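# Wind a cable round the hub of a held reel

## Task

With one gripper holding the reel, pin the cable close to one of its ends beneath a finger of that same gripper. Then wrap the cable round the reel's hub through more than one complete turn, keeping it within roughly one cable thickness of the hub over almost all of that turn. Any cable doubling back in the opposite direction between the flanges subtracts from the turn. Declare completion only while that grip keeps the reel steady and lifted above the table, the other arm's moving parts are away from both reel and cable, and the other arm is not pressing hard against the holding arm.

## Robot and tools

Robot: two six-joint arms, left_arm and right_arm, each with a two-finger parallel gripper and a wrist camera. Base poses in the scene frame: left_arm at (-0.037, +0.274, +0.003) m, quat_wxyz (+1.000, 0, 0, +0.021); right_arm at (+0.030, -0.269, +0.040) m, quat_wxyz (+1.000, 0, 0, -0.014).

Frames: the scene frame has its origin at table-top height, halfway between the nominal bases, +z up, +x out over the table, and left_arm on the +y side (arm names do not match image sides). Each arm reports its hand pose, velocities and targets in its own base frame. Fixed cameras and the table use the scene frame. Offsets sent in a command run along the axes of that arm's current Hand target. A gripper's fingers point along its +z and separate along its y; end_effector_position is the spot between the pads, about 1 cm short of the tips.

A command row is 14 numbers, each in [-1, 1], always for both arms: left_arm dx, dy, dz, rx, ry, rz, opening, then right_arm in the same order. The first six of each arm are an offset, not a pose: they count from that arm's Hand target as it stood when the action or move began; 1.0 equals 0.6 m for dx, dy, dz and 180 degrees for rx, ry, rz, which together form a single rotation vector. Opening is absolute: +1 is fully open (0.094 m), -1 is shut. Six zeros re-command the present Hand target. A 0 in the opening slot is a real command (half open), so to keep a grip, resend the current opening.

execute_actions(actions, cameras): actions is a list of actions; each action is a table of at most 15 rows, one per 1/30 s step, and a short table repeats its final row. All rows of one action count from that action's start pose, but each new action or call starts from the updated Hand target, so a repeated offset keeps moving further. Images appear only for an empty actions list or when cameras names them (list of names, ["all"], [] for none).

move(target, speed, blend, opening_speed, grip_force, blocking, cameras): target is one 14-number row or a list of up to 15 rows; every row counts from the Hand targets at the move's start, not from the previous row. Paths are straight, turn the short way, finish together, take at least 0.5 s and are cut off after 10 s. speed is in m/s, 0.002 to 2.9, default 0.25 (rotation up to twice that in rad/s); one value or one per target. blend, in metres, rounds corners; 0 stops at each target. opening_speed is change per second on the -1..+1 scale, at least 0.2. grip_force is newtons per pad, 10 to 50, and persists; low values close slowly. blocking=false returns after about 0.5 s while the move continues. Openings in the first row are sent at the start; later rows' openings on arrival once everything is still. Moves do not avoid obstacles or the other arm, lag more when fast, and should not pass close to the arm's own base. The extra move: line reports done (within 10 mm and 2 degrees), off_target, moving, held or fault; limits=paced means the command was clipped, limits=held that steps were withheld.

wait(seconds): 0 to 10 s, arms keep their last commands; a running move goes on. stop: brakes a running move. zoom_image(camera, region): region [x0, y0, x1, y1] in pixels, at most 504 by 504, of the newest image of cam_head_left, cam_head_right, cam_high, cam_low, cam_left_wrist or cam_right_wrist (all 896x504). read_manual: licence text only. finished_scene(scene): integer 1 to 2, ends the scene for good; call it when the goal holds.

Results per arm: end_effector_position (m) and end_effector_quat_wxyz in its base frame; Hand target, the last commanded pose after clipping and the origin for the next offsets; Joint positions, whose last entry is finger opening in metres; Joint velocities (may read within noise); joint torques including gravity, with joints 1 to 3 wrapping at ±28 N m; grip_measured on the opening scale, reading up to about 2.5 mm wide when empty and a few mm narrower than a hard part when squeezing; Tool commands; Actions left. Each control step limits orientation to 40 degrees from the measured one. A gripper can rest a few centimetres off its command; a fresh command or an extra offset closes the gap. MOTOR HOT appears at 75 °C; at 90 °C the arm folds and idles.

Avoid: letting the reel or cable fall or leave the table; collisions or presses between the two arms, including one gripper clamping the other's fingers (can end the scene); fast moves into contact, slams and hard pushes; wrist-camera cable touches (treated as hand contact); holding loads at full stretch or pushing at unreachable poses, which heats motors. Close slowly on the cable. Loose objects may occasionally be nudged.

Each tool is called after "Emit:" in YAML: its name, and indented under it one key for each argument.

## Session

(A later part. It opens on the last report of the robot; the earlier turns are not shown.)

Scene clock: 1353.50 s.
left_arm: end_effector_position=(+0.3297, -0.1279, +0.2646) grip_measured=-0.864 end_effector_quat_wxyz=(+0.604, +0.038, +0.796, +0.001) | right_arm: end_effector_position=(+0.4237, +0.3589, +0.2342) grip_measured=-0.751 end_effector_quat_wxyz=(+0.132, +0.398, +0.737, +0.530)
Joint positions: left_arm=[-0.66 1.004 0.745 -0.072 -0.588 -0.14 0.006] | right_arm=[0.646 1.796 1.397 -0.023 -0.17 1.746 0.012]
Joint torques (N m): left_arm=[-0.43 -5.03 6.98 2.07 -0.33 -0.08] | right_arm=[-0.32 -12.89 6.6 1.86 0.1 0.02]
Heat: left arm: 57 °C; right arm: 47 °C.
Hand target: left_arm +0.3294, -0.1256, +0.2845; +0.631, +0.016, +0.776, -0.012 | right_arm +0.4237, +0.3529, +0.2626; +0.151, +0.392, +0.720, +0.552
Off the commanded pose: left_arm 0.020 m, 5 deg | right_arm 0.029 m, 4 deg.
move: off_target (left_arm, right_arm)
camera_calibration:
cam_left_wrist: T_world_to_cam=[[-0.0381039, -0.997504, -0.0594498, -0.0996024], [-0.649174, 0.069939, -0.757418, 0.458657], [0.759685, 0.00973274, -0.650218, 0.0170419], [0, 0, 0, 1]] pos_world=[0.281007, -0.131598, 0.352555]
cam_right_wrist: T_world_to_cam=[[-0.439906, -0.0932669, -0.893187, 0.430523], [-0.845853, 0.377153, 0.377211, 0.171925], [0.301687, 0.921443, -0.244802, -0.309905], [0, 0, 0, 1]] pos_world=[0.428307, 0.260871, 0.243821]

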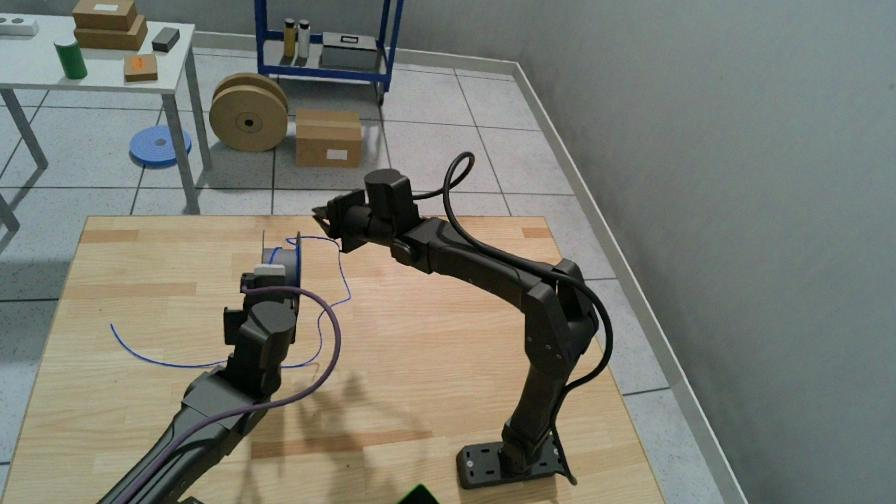

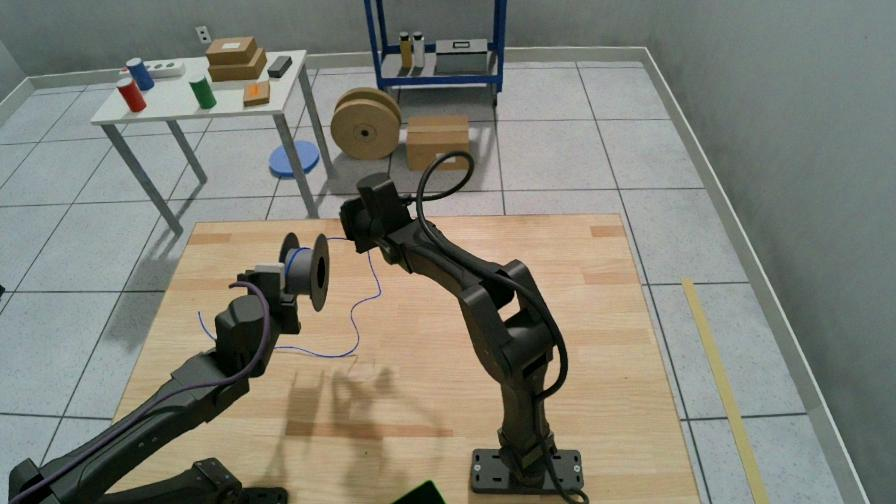

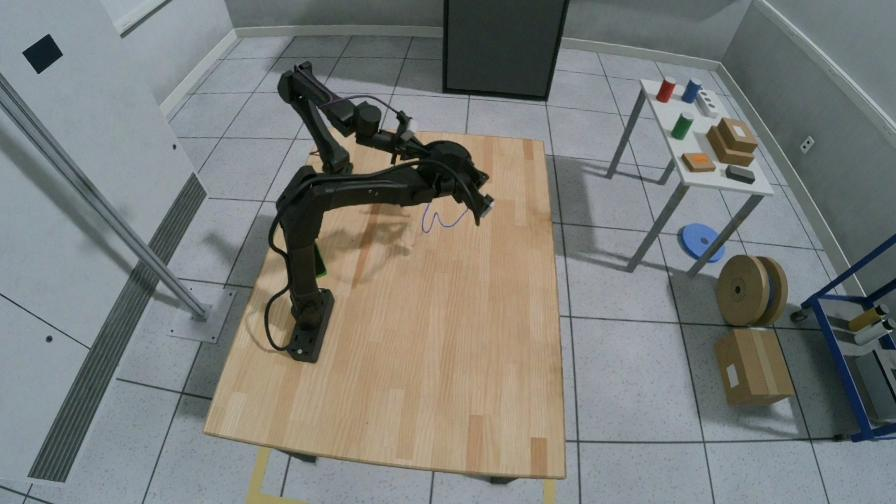

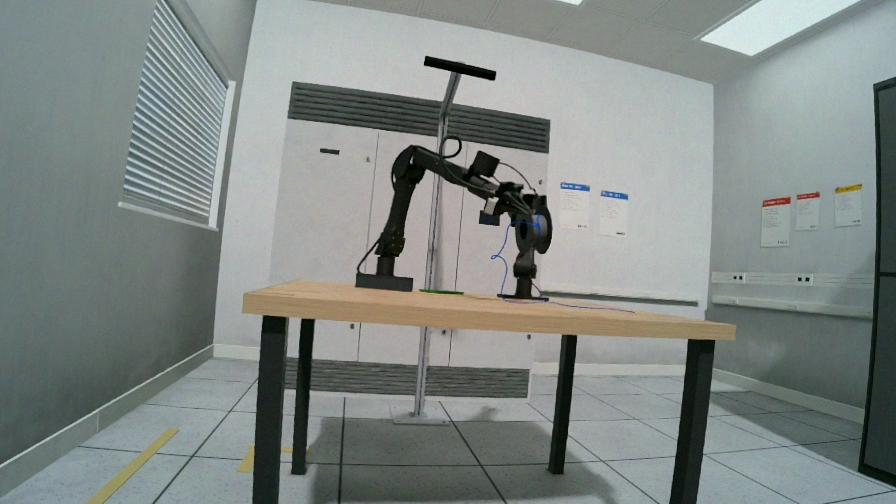

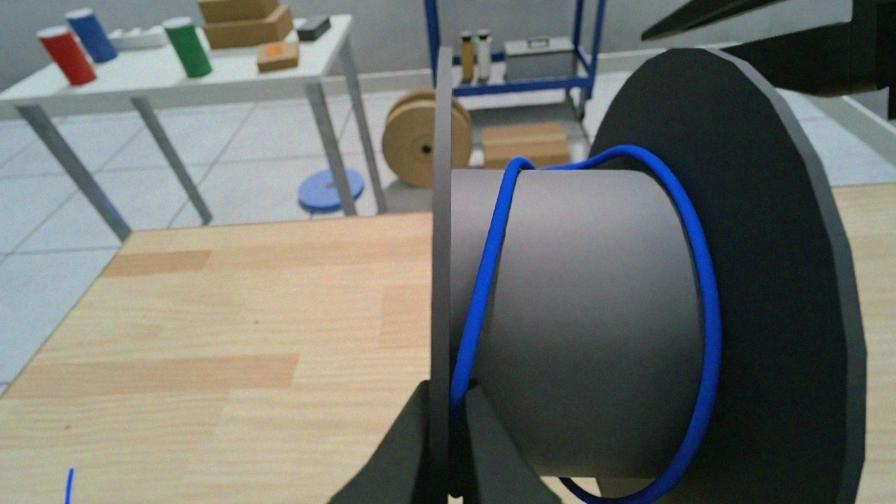

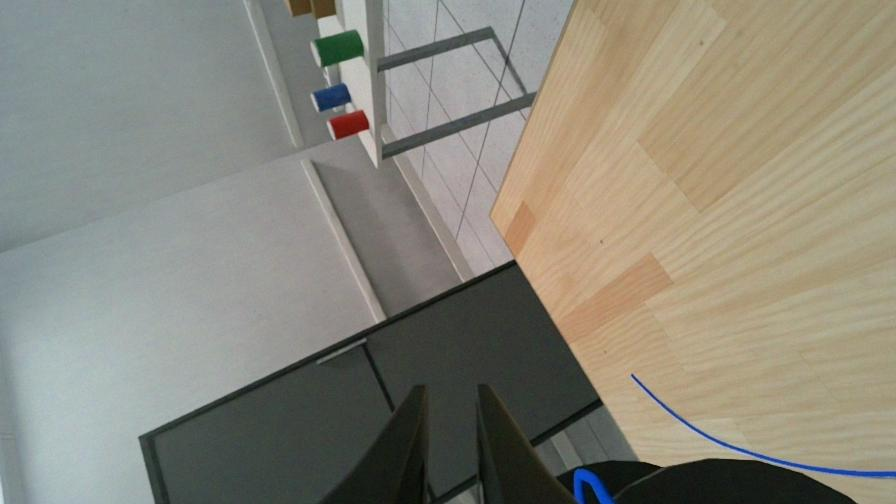

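Emit:
move:
  target: [0,0,0,0,0,0,-1,-0.2007,0.0503,-0.2813,0,0,0,-0.75]
  speed: 0.12
  cameras: ["all"]

Scene clock: 1397.53 s.
left_arm: end_effector_position=(+0.3297, -0.1279, +0.2646) grip_measured=-0.864 end_effector_quat_wxyz=(+0.604, +0.038, +0.796, +0.001) | right_arm: end_effector_position=(+0.4094, +0.1529, +0.2926) grip_measured=-0.751 end_effector_quat_wxyz=(+0.128, +0.419, +0.723, +0.534)
Joint positions: left_arm=[-0.66 1.004 0.745 -0.072 -0.588 -0.14 0.006] | right_arm=[0.108 1.436 1.271 -0.351 -0.635 1.537 0.012]
Joint torques (N m): left_arm=[-0.43 -5.03 6.99 2.07 -0.32 -0.08] | right_arm=[-0.31 -8.98 9.11 1.48 -0.31 -0.17]
Heat: left arm: 58 °C; right arm: 46 °C.
Hand target: left_arm +0.3294, -0.1256, +0.2845; +0.631, +0.016, +0.776, -0.012 | right_arm +0.4038, +0.1531, +0.3224; +0.151, +0.392, +0.720, +0.552
Off the commanded pose: left_arm 0.020 m, 5 deg | right_arm 0.030 m, 5 deg.
move: off_target (left_arm, right_arm)
camera_calibration:
cam_left_wrist: T_world_to_cam=[[-0.0381039, -0.997504, -0.0594498, -0.0996024], [-0.649174, 0.069939, -0.757418, 0.458657], [0.759685, 0.00973274, -0.650218, 0.0170419], [0, 0, 0, 1]] pos_world=[0.281007, -0.131598, 0.352555]
cam_right_wrist: T_world_to_cam=[[-0.462035, -0.0495628, -0.885476, 0.457277], [-0.822816, 0.396491, 0.407147, 0.194336], [0.330904, 0.9167, -0.223974, -0.118879], [0, 0, 0, 1]] pos_world=[0.410518, 0.0545883, 0.299159]

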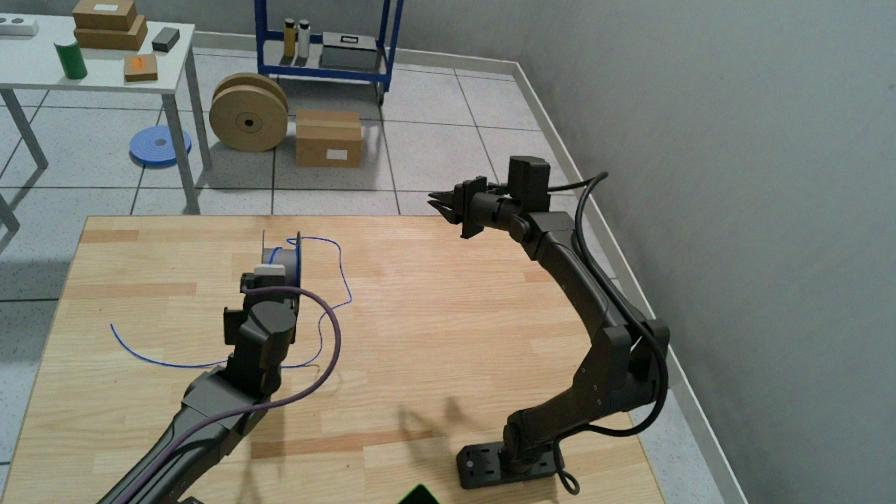

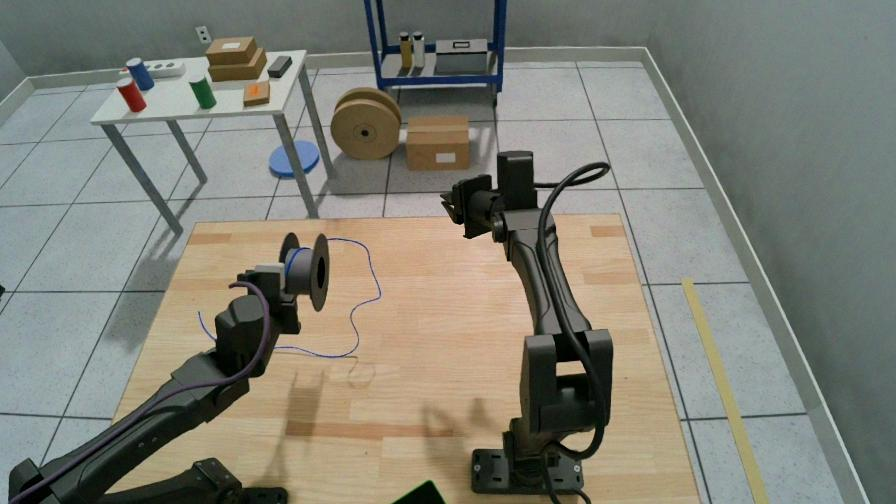

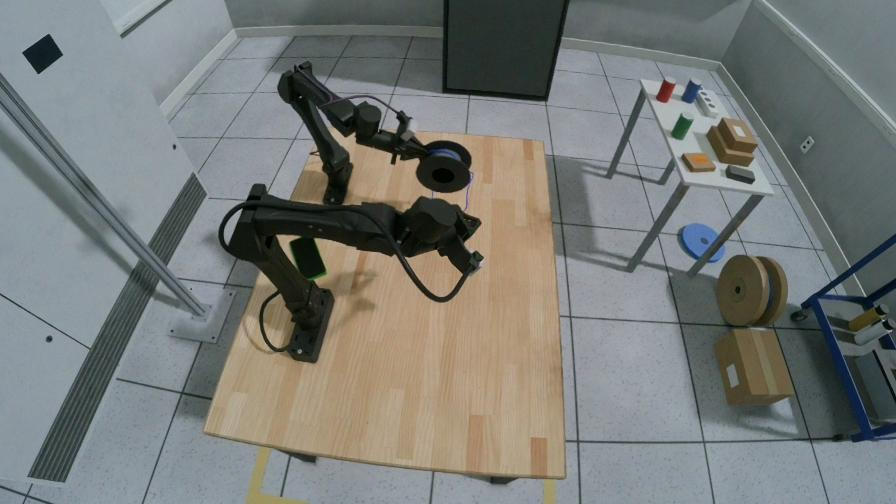

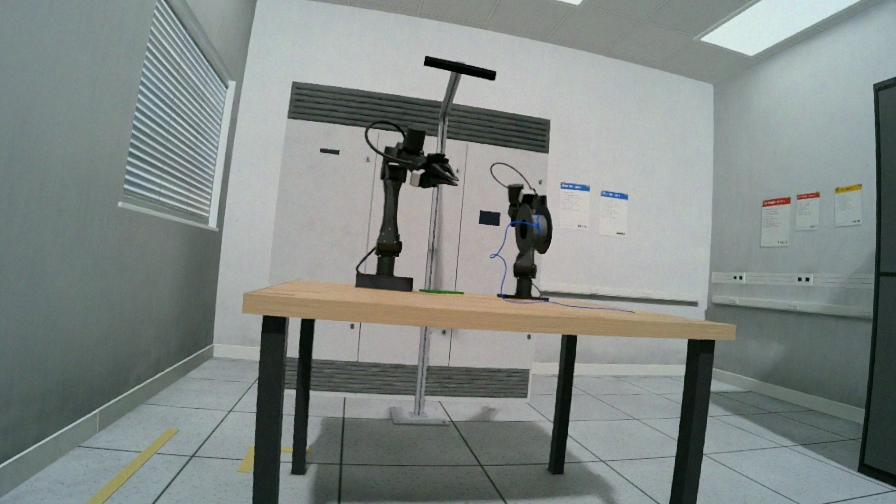

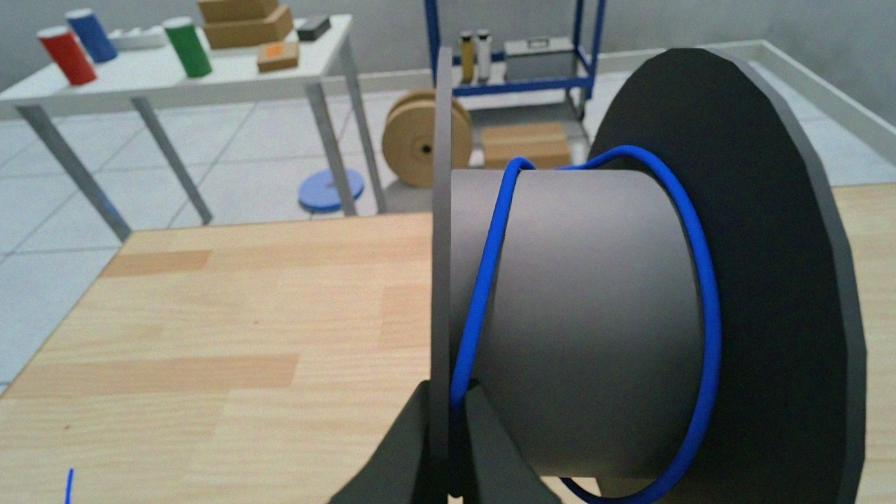

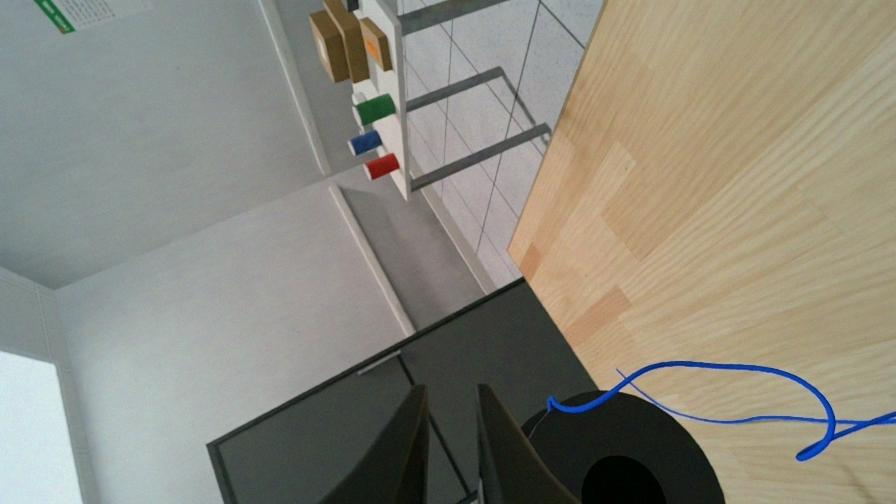

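Emit:
move:
  target: [-0.23,0,-0.039,0,0,0,-1,0.0367,-0.23,0.0031,-0.1305,0.164,-0.621,0]
  speed: 0.2
  cameras: ["all"]

Scene clock: 1410.63 s.
left_arm: end_effector_position=(+0.3318, -0.1295, +0.3894) grip_measured=-0.864 end_effector_quat_wxyz=(+0.597, +0.042, +0.801, +0.006) | right_arm: end_effector_position=(+0.3305, +0.1583, +0.1936) grip_measured=-0.001 end_effector_quat_wxyz=(+0.431, -0.522, +0.638, +0.368)
Joint positions: left_arm=[-0.66 1.128 1.331 -0.555 -0.588 -0.139 0.006] | right_arm=[-0.028 1.609 1.134 -0.724 -1.176 -1.149 0.047]
Joint torques (N m): left_arm=[0.64 -3.28 10.99 1.99 -0.23 -0.03] | right_arm=[-0.21 -5.22 8.55 0.46 -0.74 -0.14]
Heat: left arm: 58 °C; right arm: 45 °C.
Hand target: left_arm +0.3347, -0.1261, +0.4242; +0.631, +0.017, +0.776, -0.012 | right_arm +0.3358, +0.1589, +0.2005; +0.439, -0.527, +0.628, +0.369
Off the commanded pose: left_arm 0.035 m, 6 deg | right_arm 0.009 m, 2 deg.
move: off_target (left_arm)
camera_calibration:
cam_left_wrist: T_world_to_cam=[[-0.0394883, -0.996616, -0.0720978, -0.0881791], [-0.660906, 0.0801669, -0.746175, 0.555435], [0.749429, 0.0181847, -0.661835, 0.105631], [0, 0, 0, 1]] pos_world=[0.284445, -0.134329, 0.478005]
cam_right_wrist: T_world_to_cam=[[0.985366, -0.164955, -0.0429483, -0.28976], [-0.147751, -0.700924, -0.697765, 0.332227], [0.0849963, 0.693899, -0.715039, 0.0918054], [0, 0, 0, 1]] pos_world=[0.326803, 0.121365, 0.285016]

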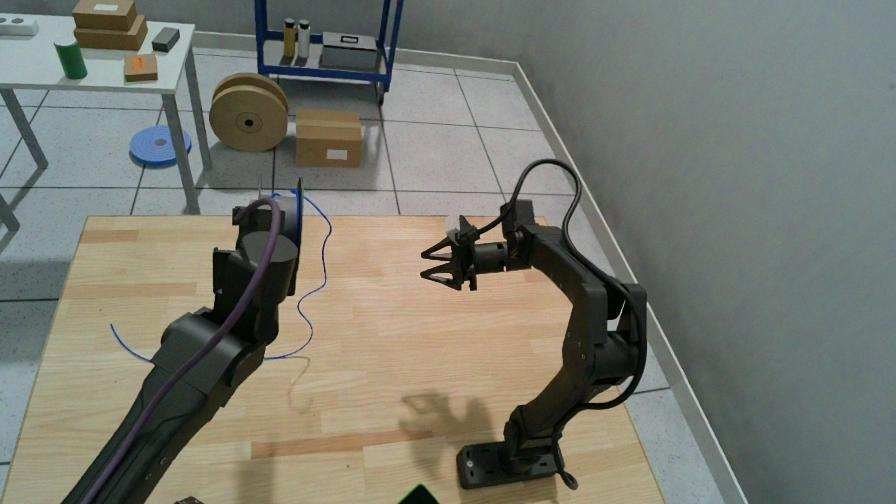

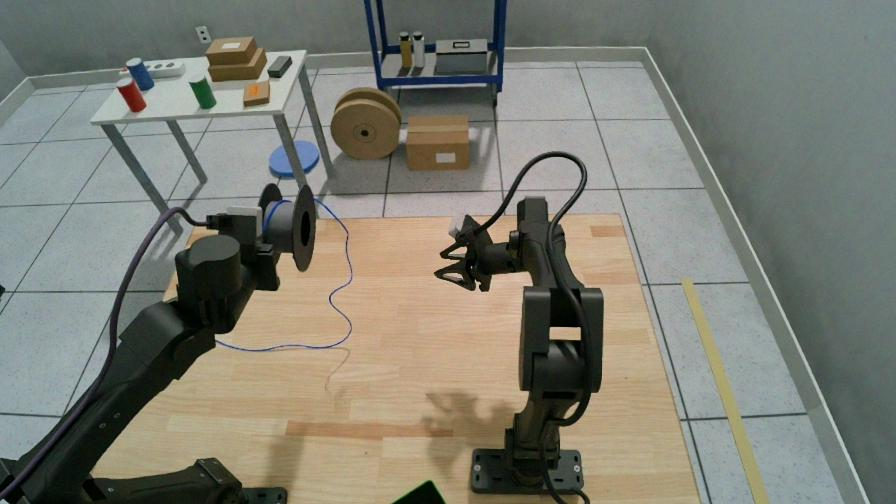

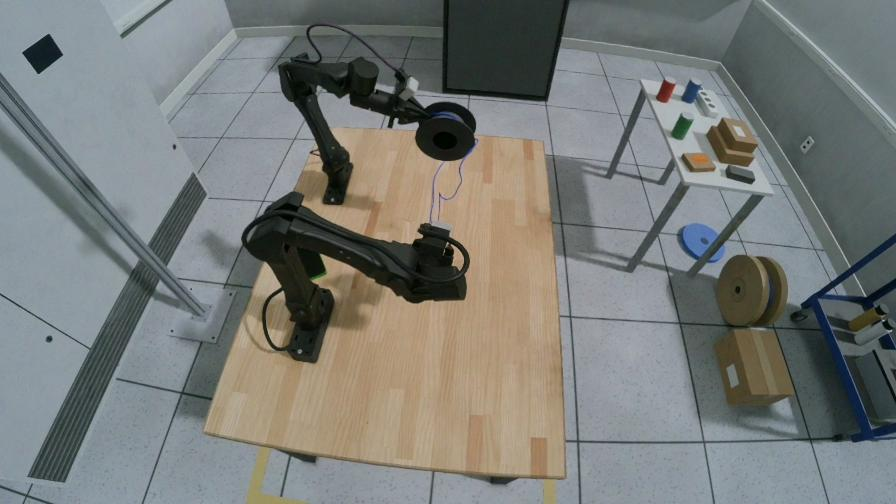

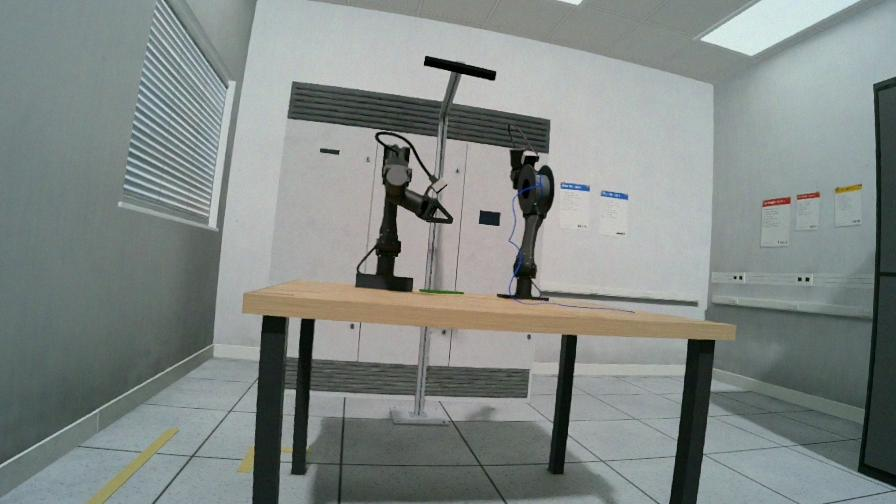

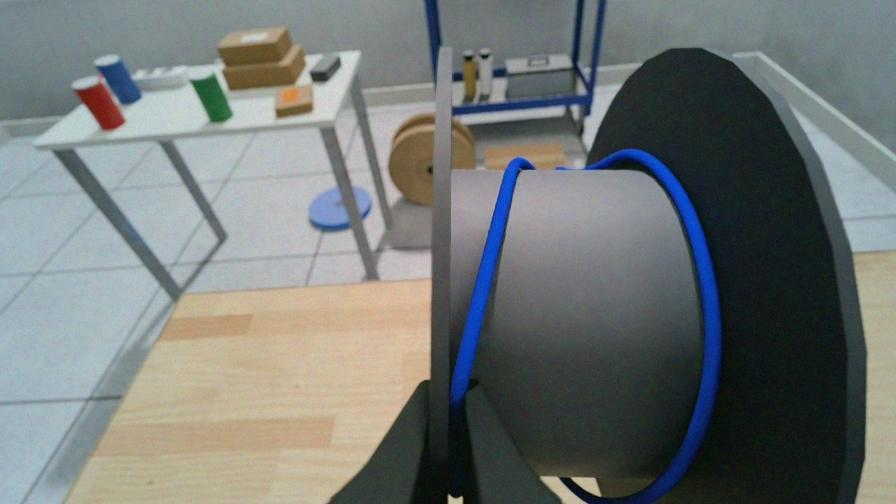

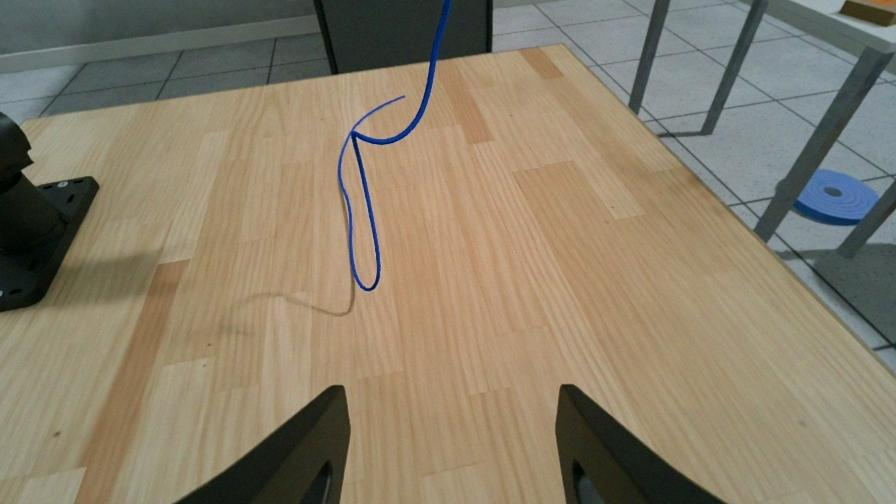

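Emit:
move:
  target: [0,0,0,0,0,0,-1,0.1435,0.1138,0.3047,0,0,0,0.2]
  speed: 0.15
  cameras: ["cam_right_wrist","cam_left_wrist","cam_head_right"]

Scene clock: 1424.17 s.
left_arm: end_effector_position=(+0.3318, -0.1295, +0.3894) grip_measured=-0.864 end_effector_quat_wxyz=(+0.597, +0.042, +0.801, +0.006) | right_arm: end_effector_position=(+0.2943, +0.3104, +0.0630) grip_measured=+0.199 end_effector_quat_wxyz=(+0.441, -0.529, +0.625, +0.367)
Joint positions: left_arm=[-0.66 1.128 1.331 -0.555 -0.588 -0.139 0.006] | right_arm=[0.493 1.882 0.658 0.695 -0.83 -0.416 0.056]
Joint torques (N m): left_arm=[0.62 -3.29 10.99 1.99 -0.23 -0.02] | right_arm=[0.34 -5.65 4.07 1.66 -0.25 0.11]
Heat: left arm: 58 °C; right arm: 43 °C.
Hand target: left_arm +0.3347, -0.1261, +0.4242; +0.631, +0.017, +0.776, -0.012 | right_arm +0.2931, +0.3108, +0.0568; +0.439, -0.527, +0.628, +0.369
Off the commanded pose: left_arm 0.035 m, 6 deg | right_arm 0.006 m, 1 deg.
move: off_target (left_arm)
camera_calibration:
cam_left_wrist: T_world_to_cam=[[-0.0394883, -0.996616, -0.0720978, -0.0881791], [-0.660906, 0.0801669, -0.746175, 0.555435], [0.749429, 0.0181847, -0.661835, 0.105631], [0, 0, 0, 1]] pos_world=[0.284445, -0.134329, 0.478005]
cam_right_wrist: T_world_to_cam=[[0.988407, -0.151112, -0.0147446, -0.241542], [-0.116585, -0.693165, -0.711287, 0.331538], [0.0972637, 0.70476, -0.702747, -0.111836], [0, 0, 0, 1]] pos_world=[0.288272, 0.272128, 0.153664]
Images, in order (width x height): cam_head_right 896x504, cam_left_wrist 896x504, cam_right_wrist 896x504.

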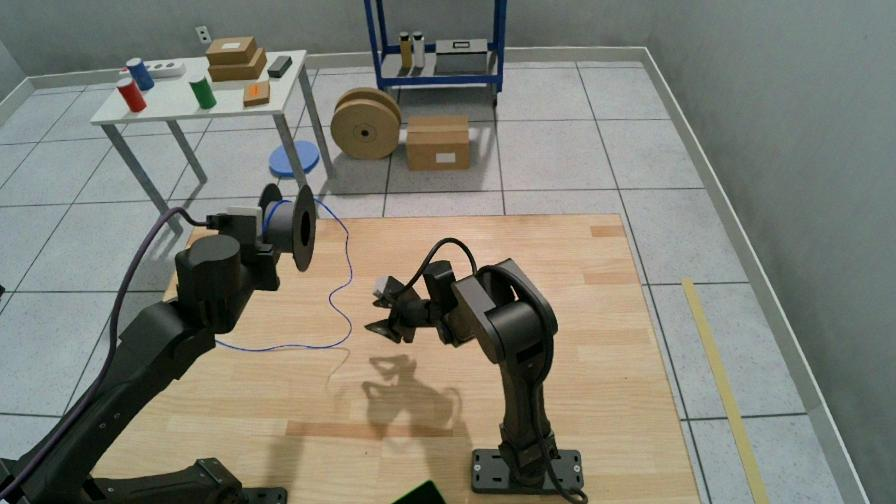

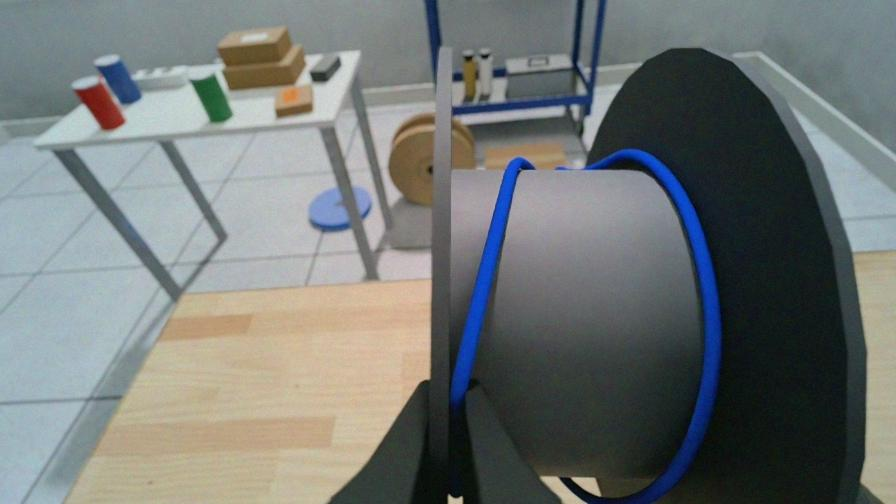

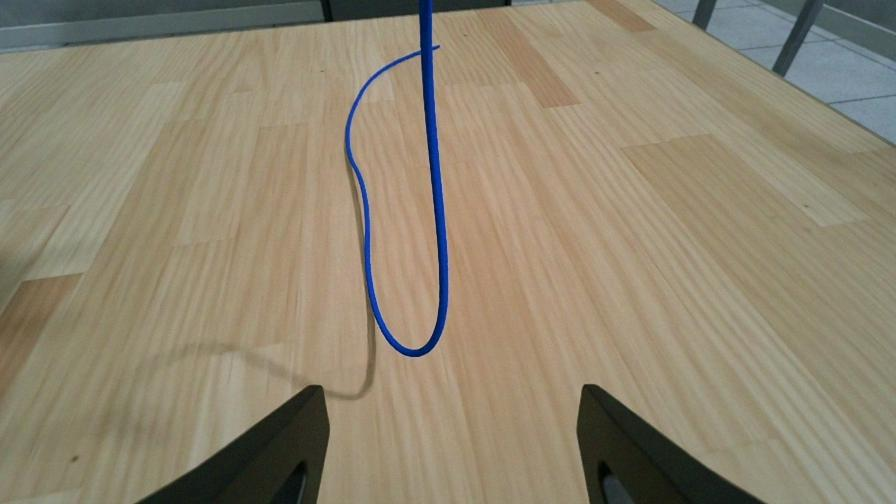

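Emit:
move:
  target: [0,0,0,0,0,0,-1,-0.0353,0.0105,0.1113,0,0,0,0.2]
  speed: 0.1
  cameras: ["cam_right_wrist"]

Scene clock: 1430.10 s.
left_arm: end_effector_position=(+0.3318, -0.1295, +0.3894) grip_measured=-0.864 end_effector_quat_wxyz=(+0.597, +0.042, +0.801, +0.006) | right_arm: end_effector_position=(+0.2924, +0.3750, +0.0511) grip_measured=+0.199 end_effector_quat_wxyz=(+0.429, -0.529, +0.633, +0.369)
Joint positions: left_arm=[-0.66 1.128 1.331 -0.555 -0.588 -0.139 0.006] | right_arm=[0.665 2.014 0.801 0.731 -0.682 -0.304 0.056]
Joint torques (N m): left_arm=[0.62 -3.28 10.99 1.99 -0.22 -0.02] | right_arm=[0.16 -6.91 6.57 1.7 -0.15 0.1]
Heat: left arm: 58 °C; right arm: 43 °C.
Hand target: left_arm +0.3347, -0.1261, +0.4242; +0.631, +0.017, +0.776, -0.012 | right_arm +0.2991, +0.3808, +0.0538; +0.439, -0.527, +0.628, +0.369
Off the commanded pose: left_arm 0.035 m, 6 deg | right_arm 0.009 m, 1 deg.
move: off_target (left_arm)
camera_calibration:
cam_right_wrist: T_world_to_cam=[[0.98825, -0.148329, -0.0368801, -0.230011], [-0.131847, -0.705238, -0.696603, 0.375918], [0.0773172, 0.69328, -0.716508, -0.154726], [0, 0, 0, 1]] pos_world=[0.288835, 0.338263, 0.142521]
Images, in order (width x height): cam_right_wrist 896x504.

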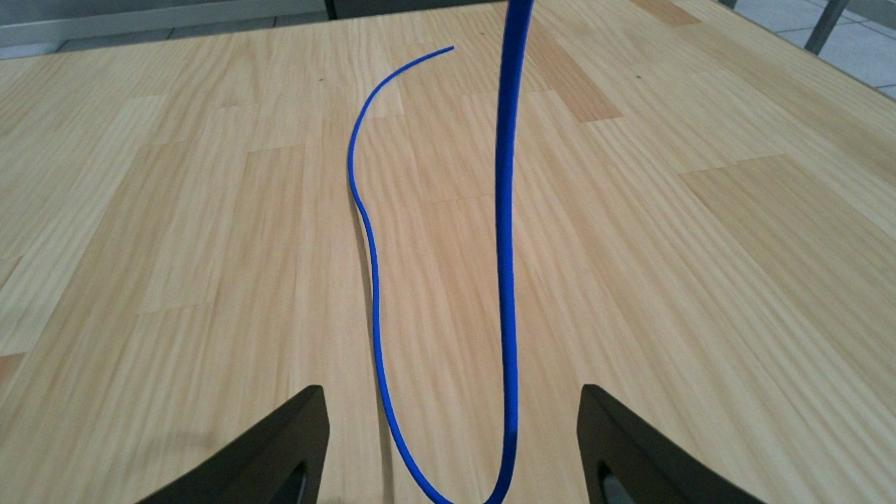

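Emit:
move:
  target:
    - [0,0,0,0,0,0,-1,0,-0.0215,0.01,0,0,0,0.2]
    - [0,0,0,0,0,0,-1,0,-0.0215,0.01,0,0,0,-1]
  speed: 0.1
  cameras: ["cam_right_wrist"]

Scene clock: 1434.83 s.
left_arm: end_effector_position=(+0.3318, -0.1295, +0.3894) grip_measured=-0.864 end_effector_quat_wxyz=(+0.597, +0.042, +0.801, +0.006) | right_arm: end_effector_position=(+0.3068, +0.3816, +0.0523) grip_measured=-0.953 end_effector_quat_wxyz=(+0.436, -0.526, +0.631, +0.367)
Joint positions: left_arm=[-0.66 1.128 1.331 -0.555 -0.588 -0.139 0.006] | right_arm=[0.657 2.052 0.859 0.726 -0.682 -0.304 0.002]
Joint torques (N m): left_arm=[0.62 -3.29 10.99 1.99 -0.22 -0.02] | right_arm=[-0.61 -7.16 6.86 1.45 -0.31 -0.03]
Heat: left arm: 57 °C; right arm: 43 °C.
Hand target: left_arm +0.3347, -0.1261, +0.4242; +0.631, +0.017, +0.776, -0.012 | right_arm +0.3128, +0.3841, +0.0517; +0.439, -0.527, +0.628, +0.369
Off the commanded pose: left_arm 0.035 m, 6 deg | right_arm 0.006 m, 0 deg.
move: off_target (left_arm)
camera_calibration:
cam_right_wrist: T_world_to_cam=[[0.987339, -0.1564, -0.0264692, -0.24046], [-0.129419, -0.697774, -0.704529, 0.38016], [0.091719, 0.699035, -0.709181, -0.1665], [0, 0, 0, 1]] pos_world=[0.301887, 0.344047, 0.143391]
Images, in order (width x height): cam_right_wrist 896x504.

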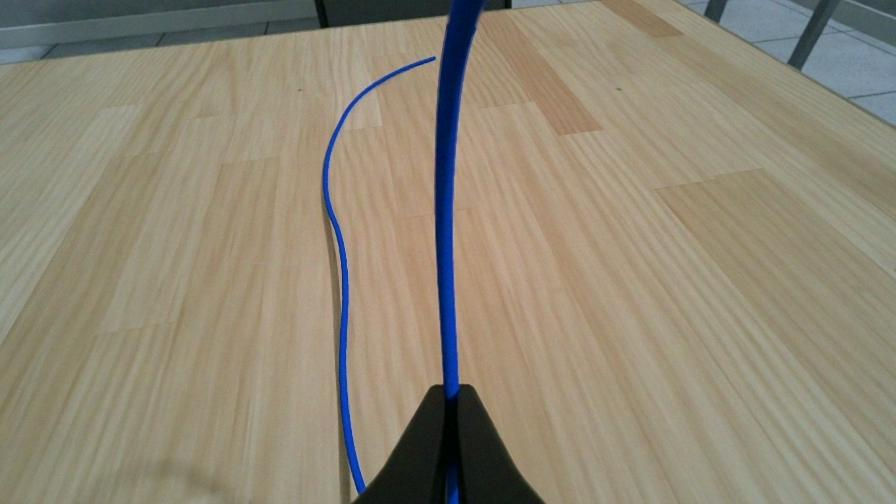

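Emit:
execute_actions:
  actions: []
  cameras: ["cam_head_left","cam_head_right","cam_low","cam_high"]

Emit:
zoom_image:
  camera: "cam_head_right"
  region: [220, 170, 440, 370]

Emit:
zoom_image:
  camera: "cam_low"
  region: [460, 130, 600, 310]

Emit:
zoom_image:
  camera: "cam_high"
  region: [370, 80, 520, 240]

Scene clock: 1455.73 s.
left_arm: end_effector_position=(+0.3318, -0.1295, +0.3894) grip_measured=-0.864 end_effector_quat_wxyz=(+0.597, +0.042, +0.801, +0.006) | right_arm: end_effector_position=(+0.3068, +0.3816, +0.0523) grip_measured=-0.953 end_effector_quat_wxyz=(+0.436, -0.526, +0.631, +0.367)
Joint positions: left_arm=[-0.66 1.128 1.331 -0.555 -0.588 -0.139 0.006] | right_arm=[0.657 2.052 0.859 0.726 -0.682 -0.304 0.002]
Joint velocities: within noise
Joint torques (N m): left_arm=[0.62 -3.29 10.99 1.99 -0.23 -0.02] | right_arm=[-0.54 -7.3 6.89 1.46 -0.29 -0.02]
Heat: left arm: 57 °C; right arm: 44 °C.
Hand target: left_arm +0.3347, -0.1261, +0.4242; +0.631, +0.017, +0.776, -0.012 | right_arm +0.3128, +0.3841, +0.0517; +0.439, -0.527, +0.628, +0.369
Tool commands: left_gripper/opening=-1.0 right_gripper/opening=-1.0
Off the commanded pose: left_arm 0.035 m, 6 deg | right_arm 0.006 m, 0 deg.
Images, in order (width x height): cam_head_left 896x504, cam_head_right 896x504, cam_high 896x504, cam_low 896x504.

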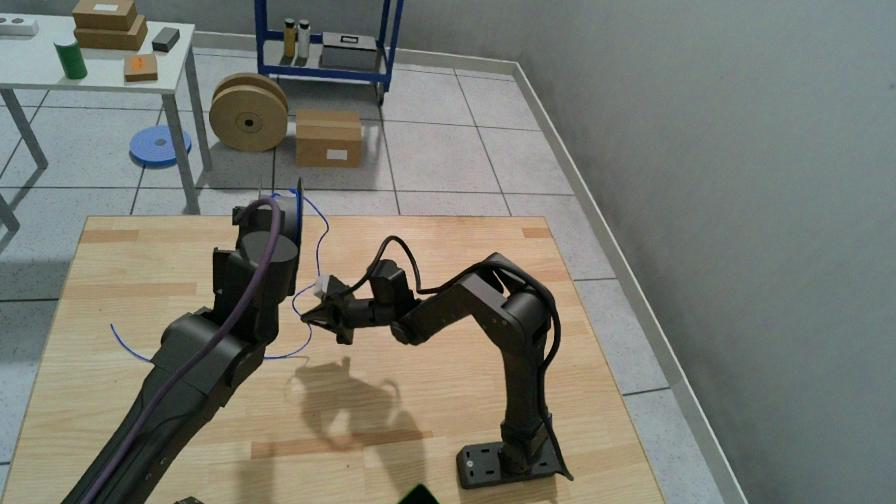

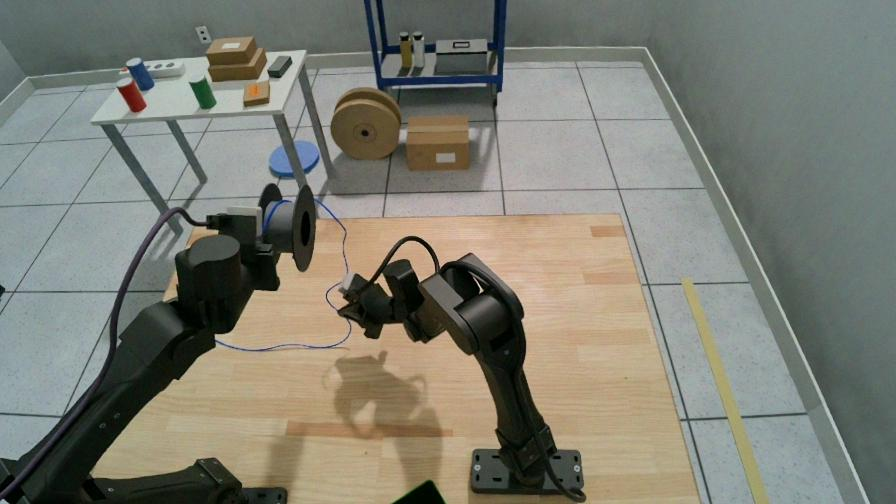

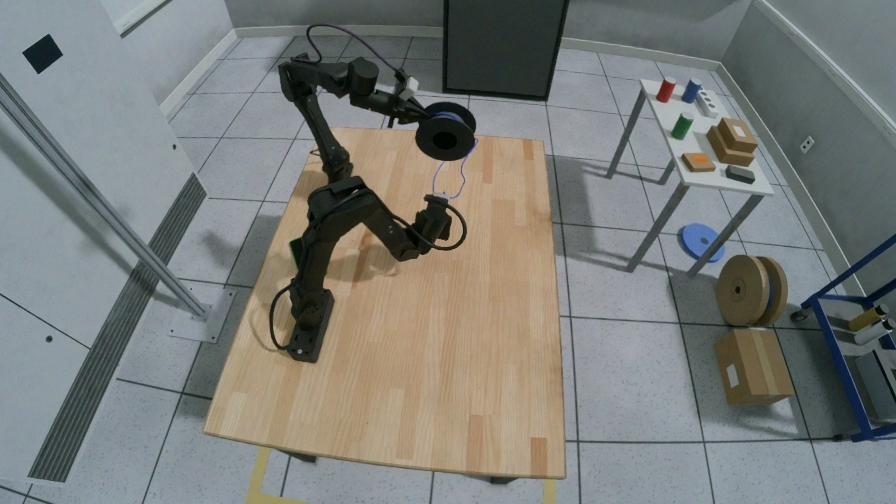

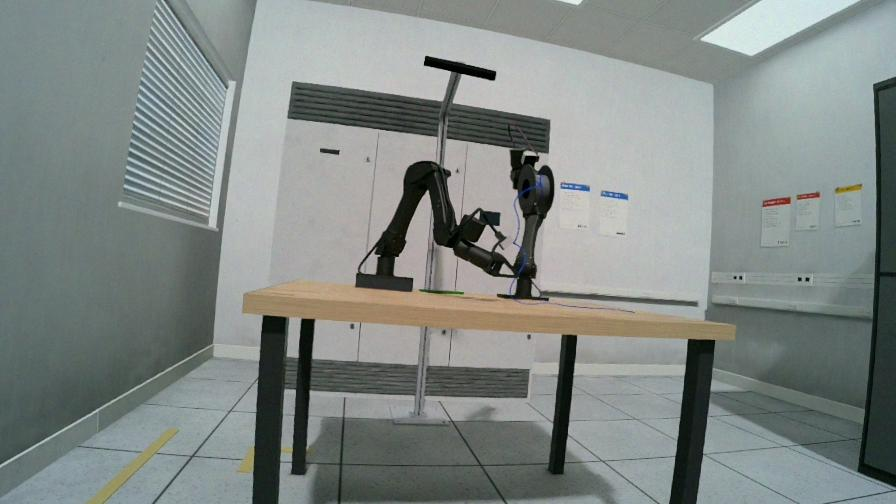

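Scaled by 2.291 from the camera's 896x504 image, which has a finer 1280x720 frame.

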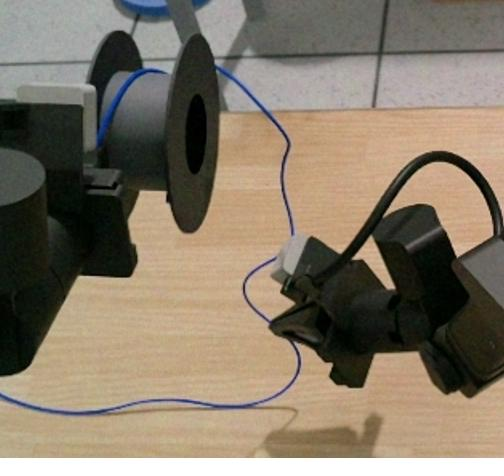

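Scaled by 2.800 from the camera's 896x504 image, which has a finer 1280x720 frame.

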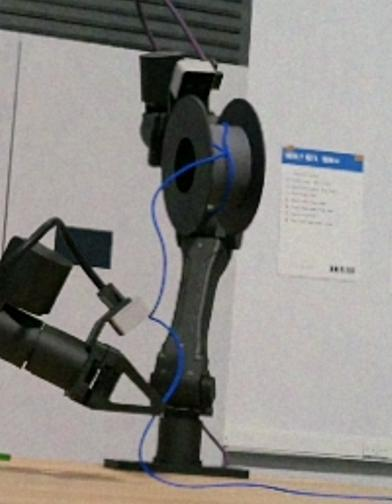

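Scaled by 3.150 from the camera's 896x504 image, which has a finer 1280x720 frame.

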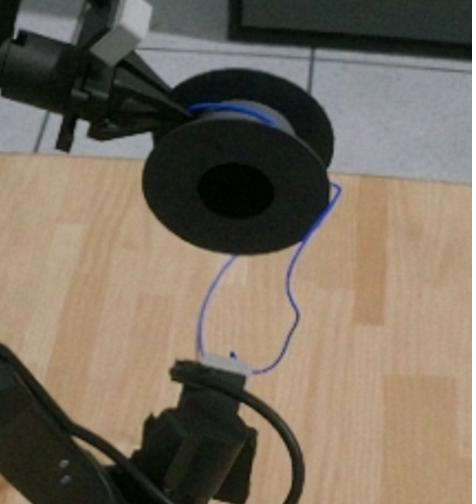

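Emit:
move:
  target: [0,0,0,0,0,0,-1,0.0177,-0.1883,0.0677,0.1565,0,0.057,-1]
  speed: 0.12
  cameras: ["cam_head_right","cam_low","cam_high","cam_left_wrist"]

Emit:
zoom_image:
  camera: "cam_low"
  region: [460, 130, 600, 310]

Scene clock: 1468.30 s.
left_arm: end_effector_position=(+0.3317, -0.1295, +0.3893) grip_measured=-0.864 end_effector_quat_wxyz=(+0.597, +0.042, +0.801, +0.006) | right_arm: end_effector_position=(+0.4256, +0.3931, +0.0297) grip_measured=-0.953 end_effector_quat_wxyz=(+0.515, -0.352, +0.743, +0.243)
Joint positions: left_arm=[-0.66 1.128 1.331 -0.556 -0.588 -0.139 0.006] | right_arm=[0.687 2.285 1.132 0.788 -0.183 -0.071 0.002]
Joint torques (N m): left_arm=[0.62 -3.29 10.97 1.99 -0.22 -0.02] | right_arm=[0.65 -8.84 7.3 1.7 0.1 0.11]
Heat: left arm: 58 °C; right arm: 44 °C.
Hand target: left_arm +0.3347, -0.1261, +0.4242; +0.631, +0.017, +0.776, -0.012 | right_arm +0.4299, +0.3986, +0.0277; +0.519, -0.347, +0.743, +0.242
Off the commanded pose: left_arm 0.035 m, 6 deg | right_arm 0.007 m, 1 deg.
move: off_target (left_arm)
camera_calibration:
cam_left_wrist: T_world_to_cam=[[-0.0395012, -0.996606, -0.0722281, -0.0881121], [-0.661118, 0.0802678, -0.745976, 0.555415], [0.749242, 0.0182844, -0.662044, 0.105798], [0, 0, 0, 1]] pos_world=[0.284446, -0.134329, 0.478006]
Images, in order (width x height): cam_head_right 896x504, cam_high 896x504, cam_low 896x504, cam_left_wrist 896x504.

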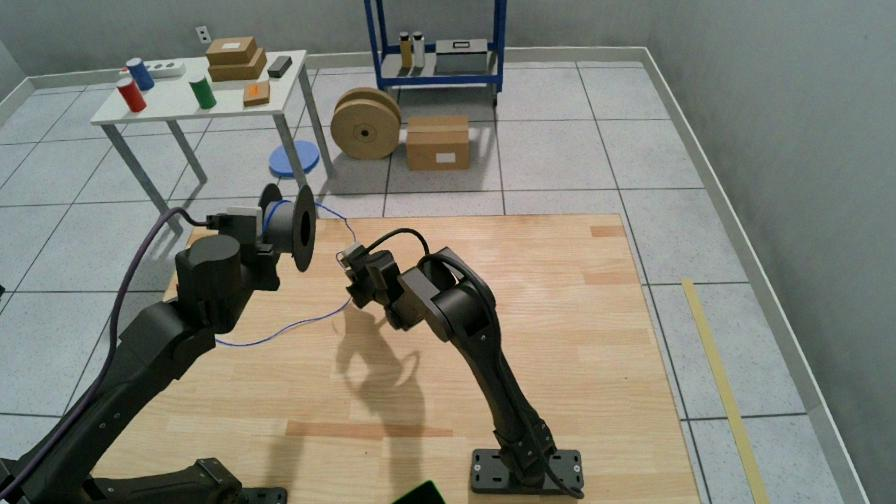

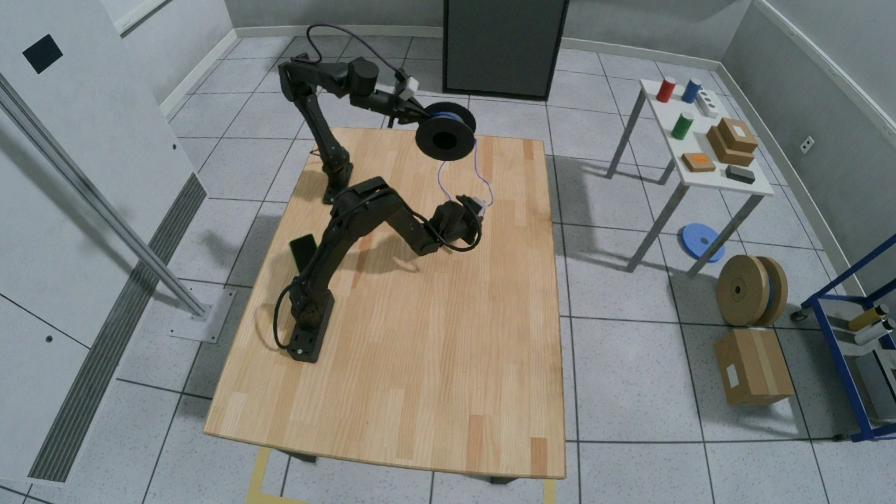

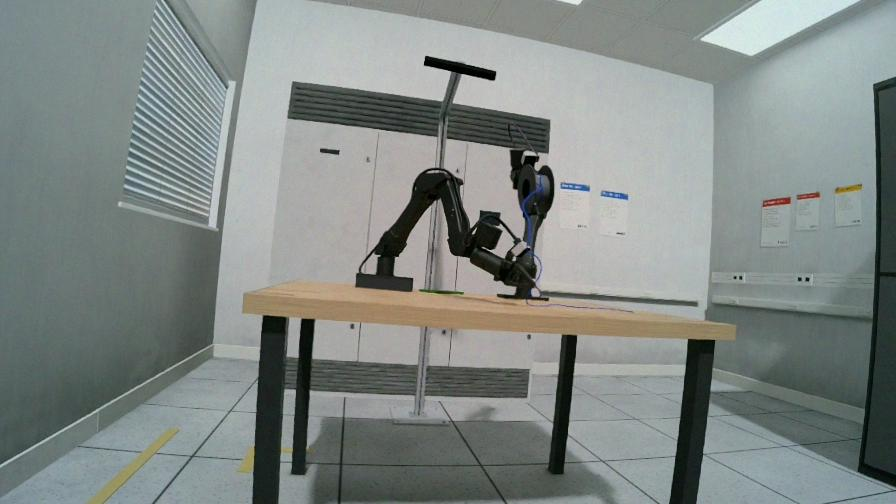

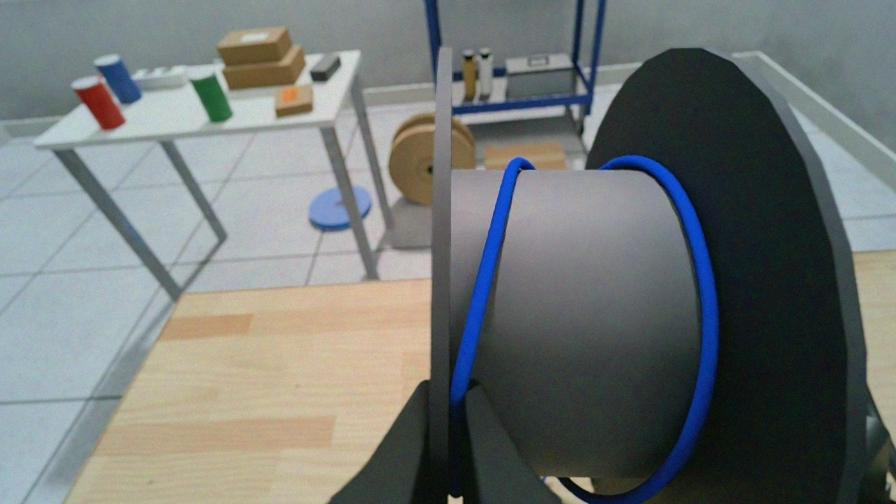

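Scaled by 2.800 from the camera's 896x504 image, which has a finer 1280x720 frame.

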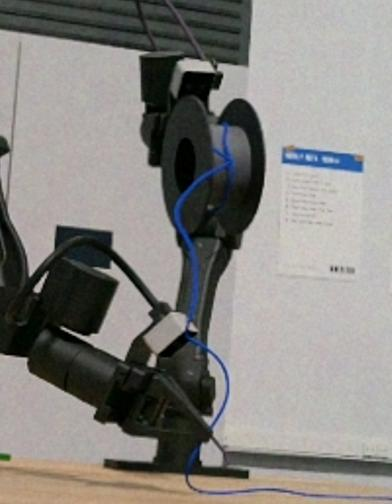

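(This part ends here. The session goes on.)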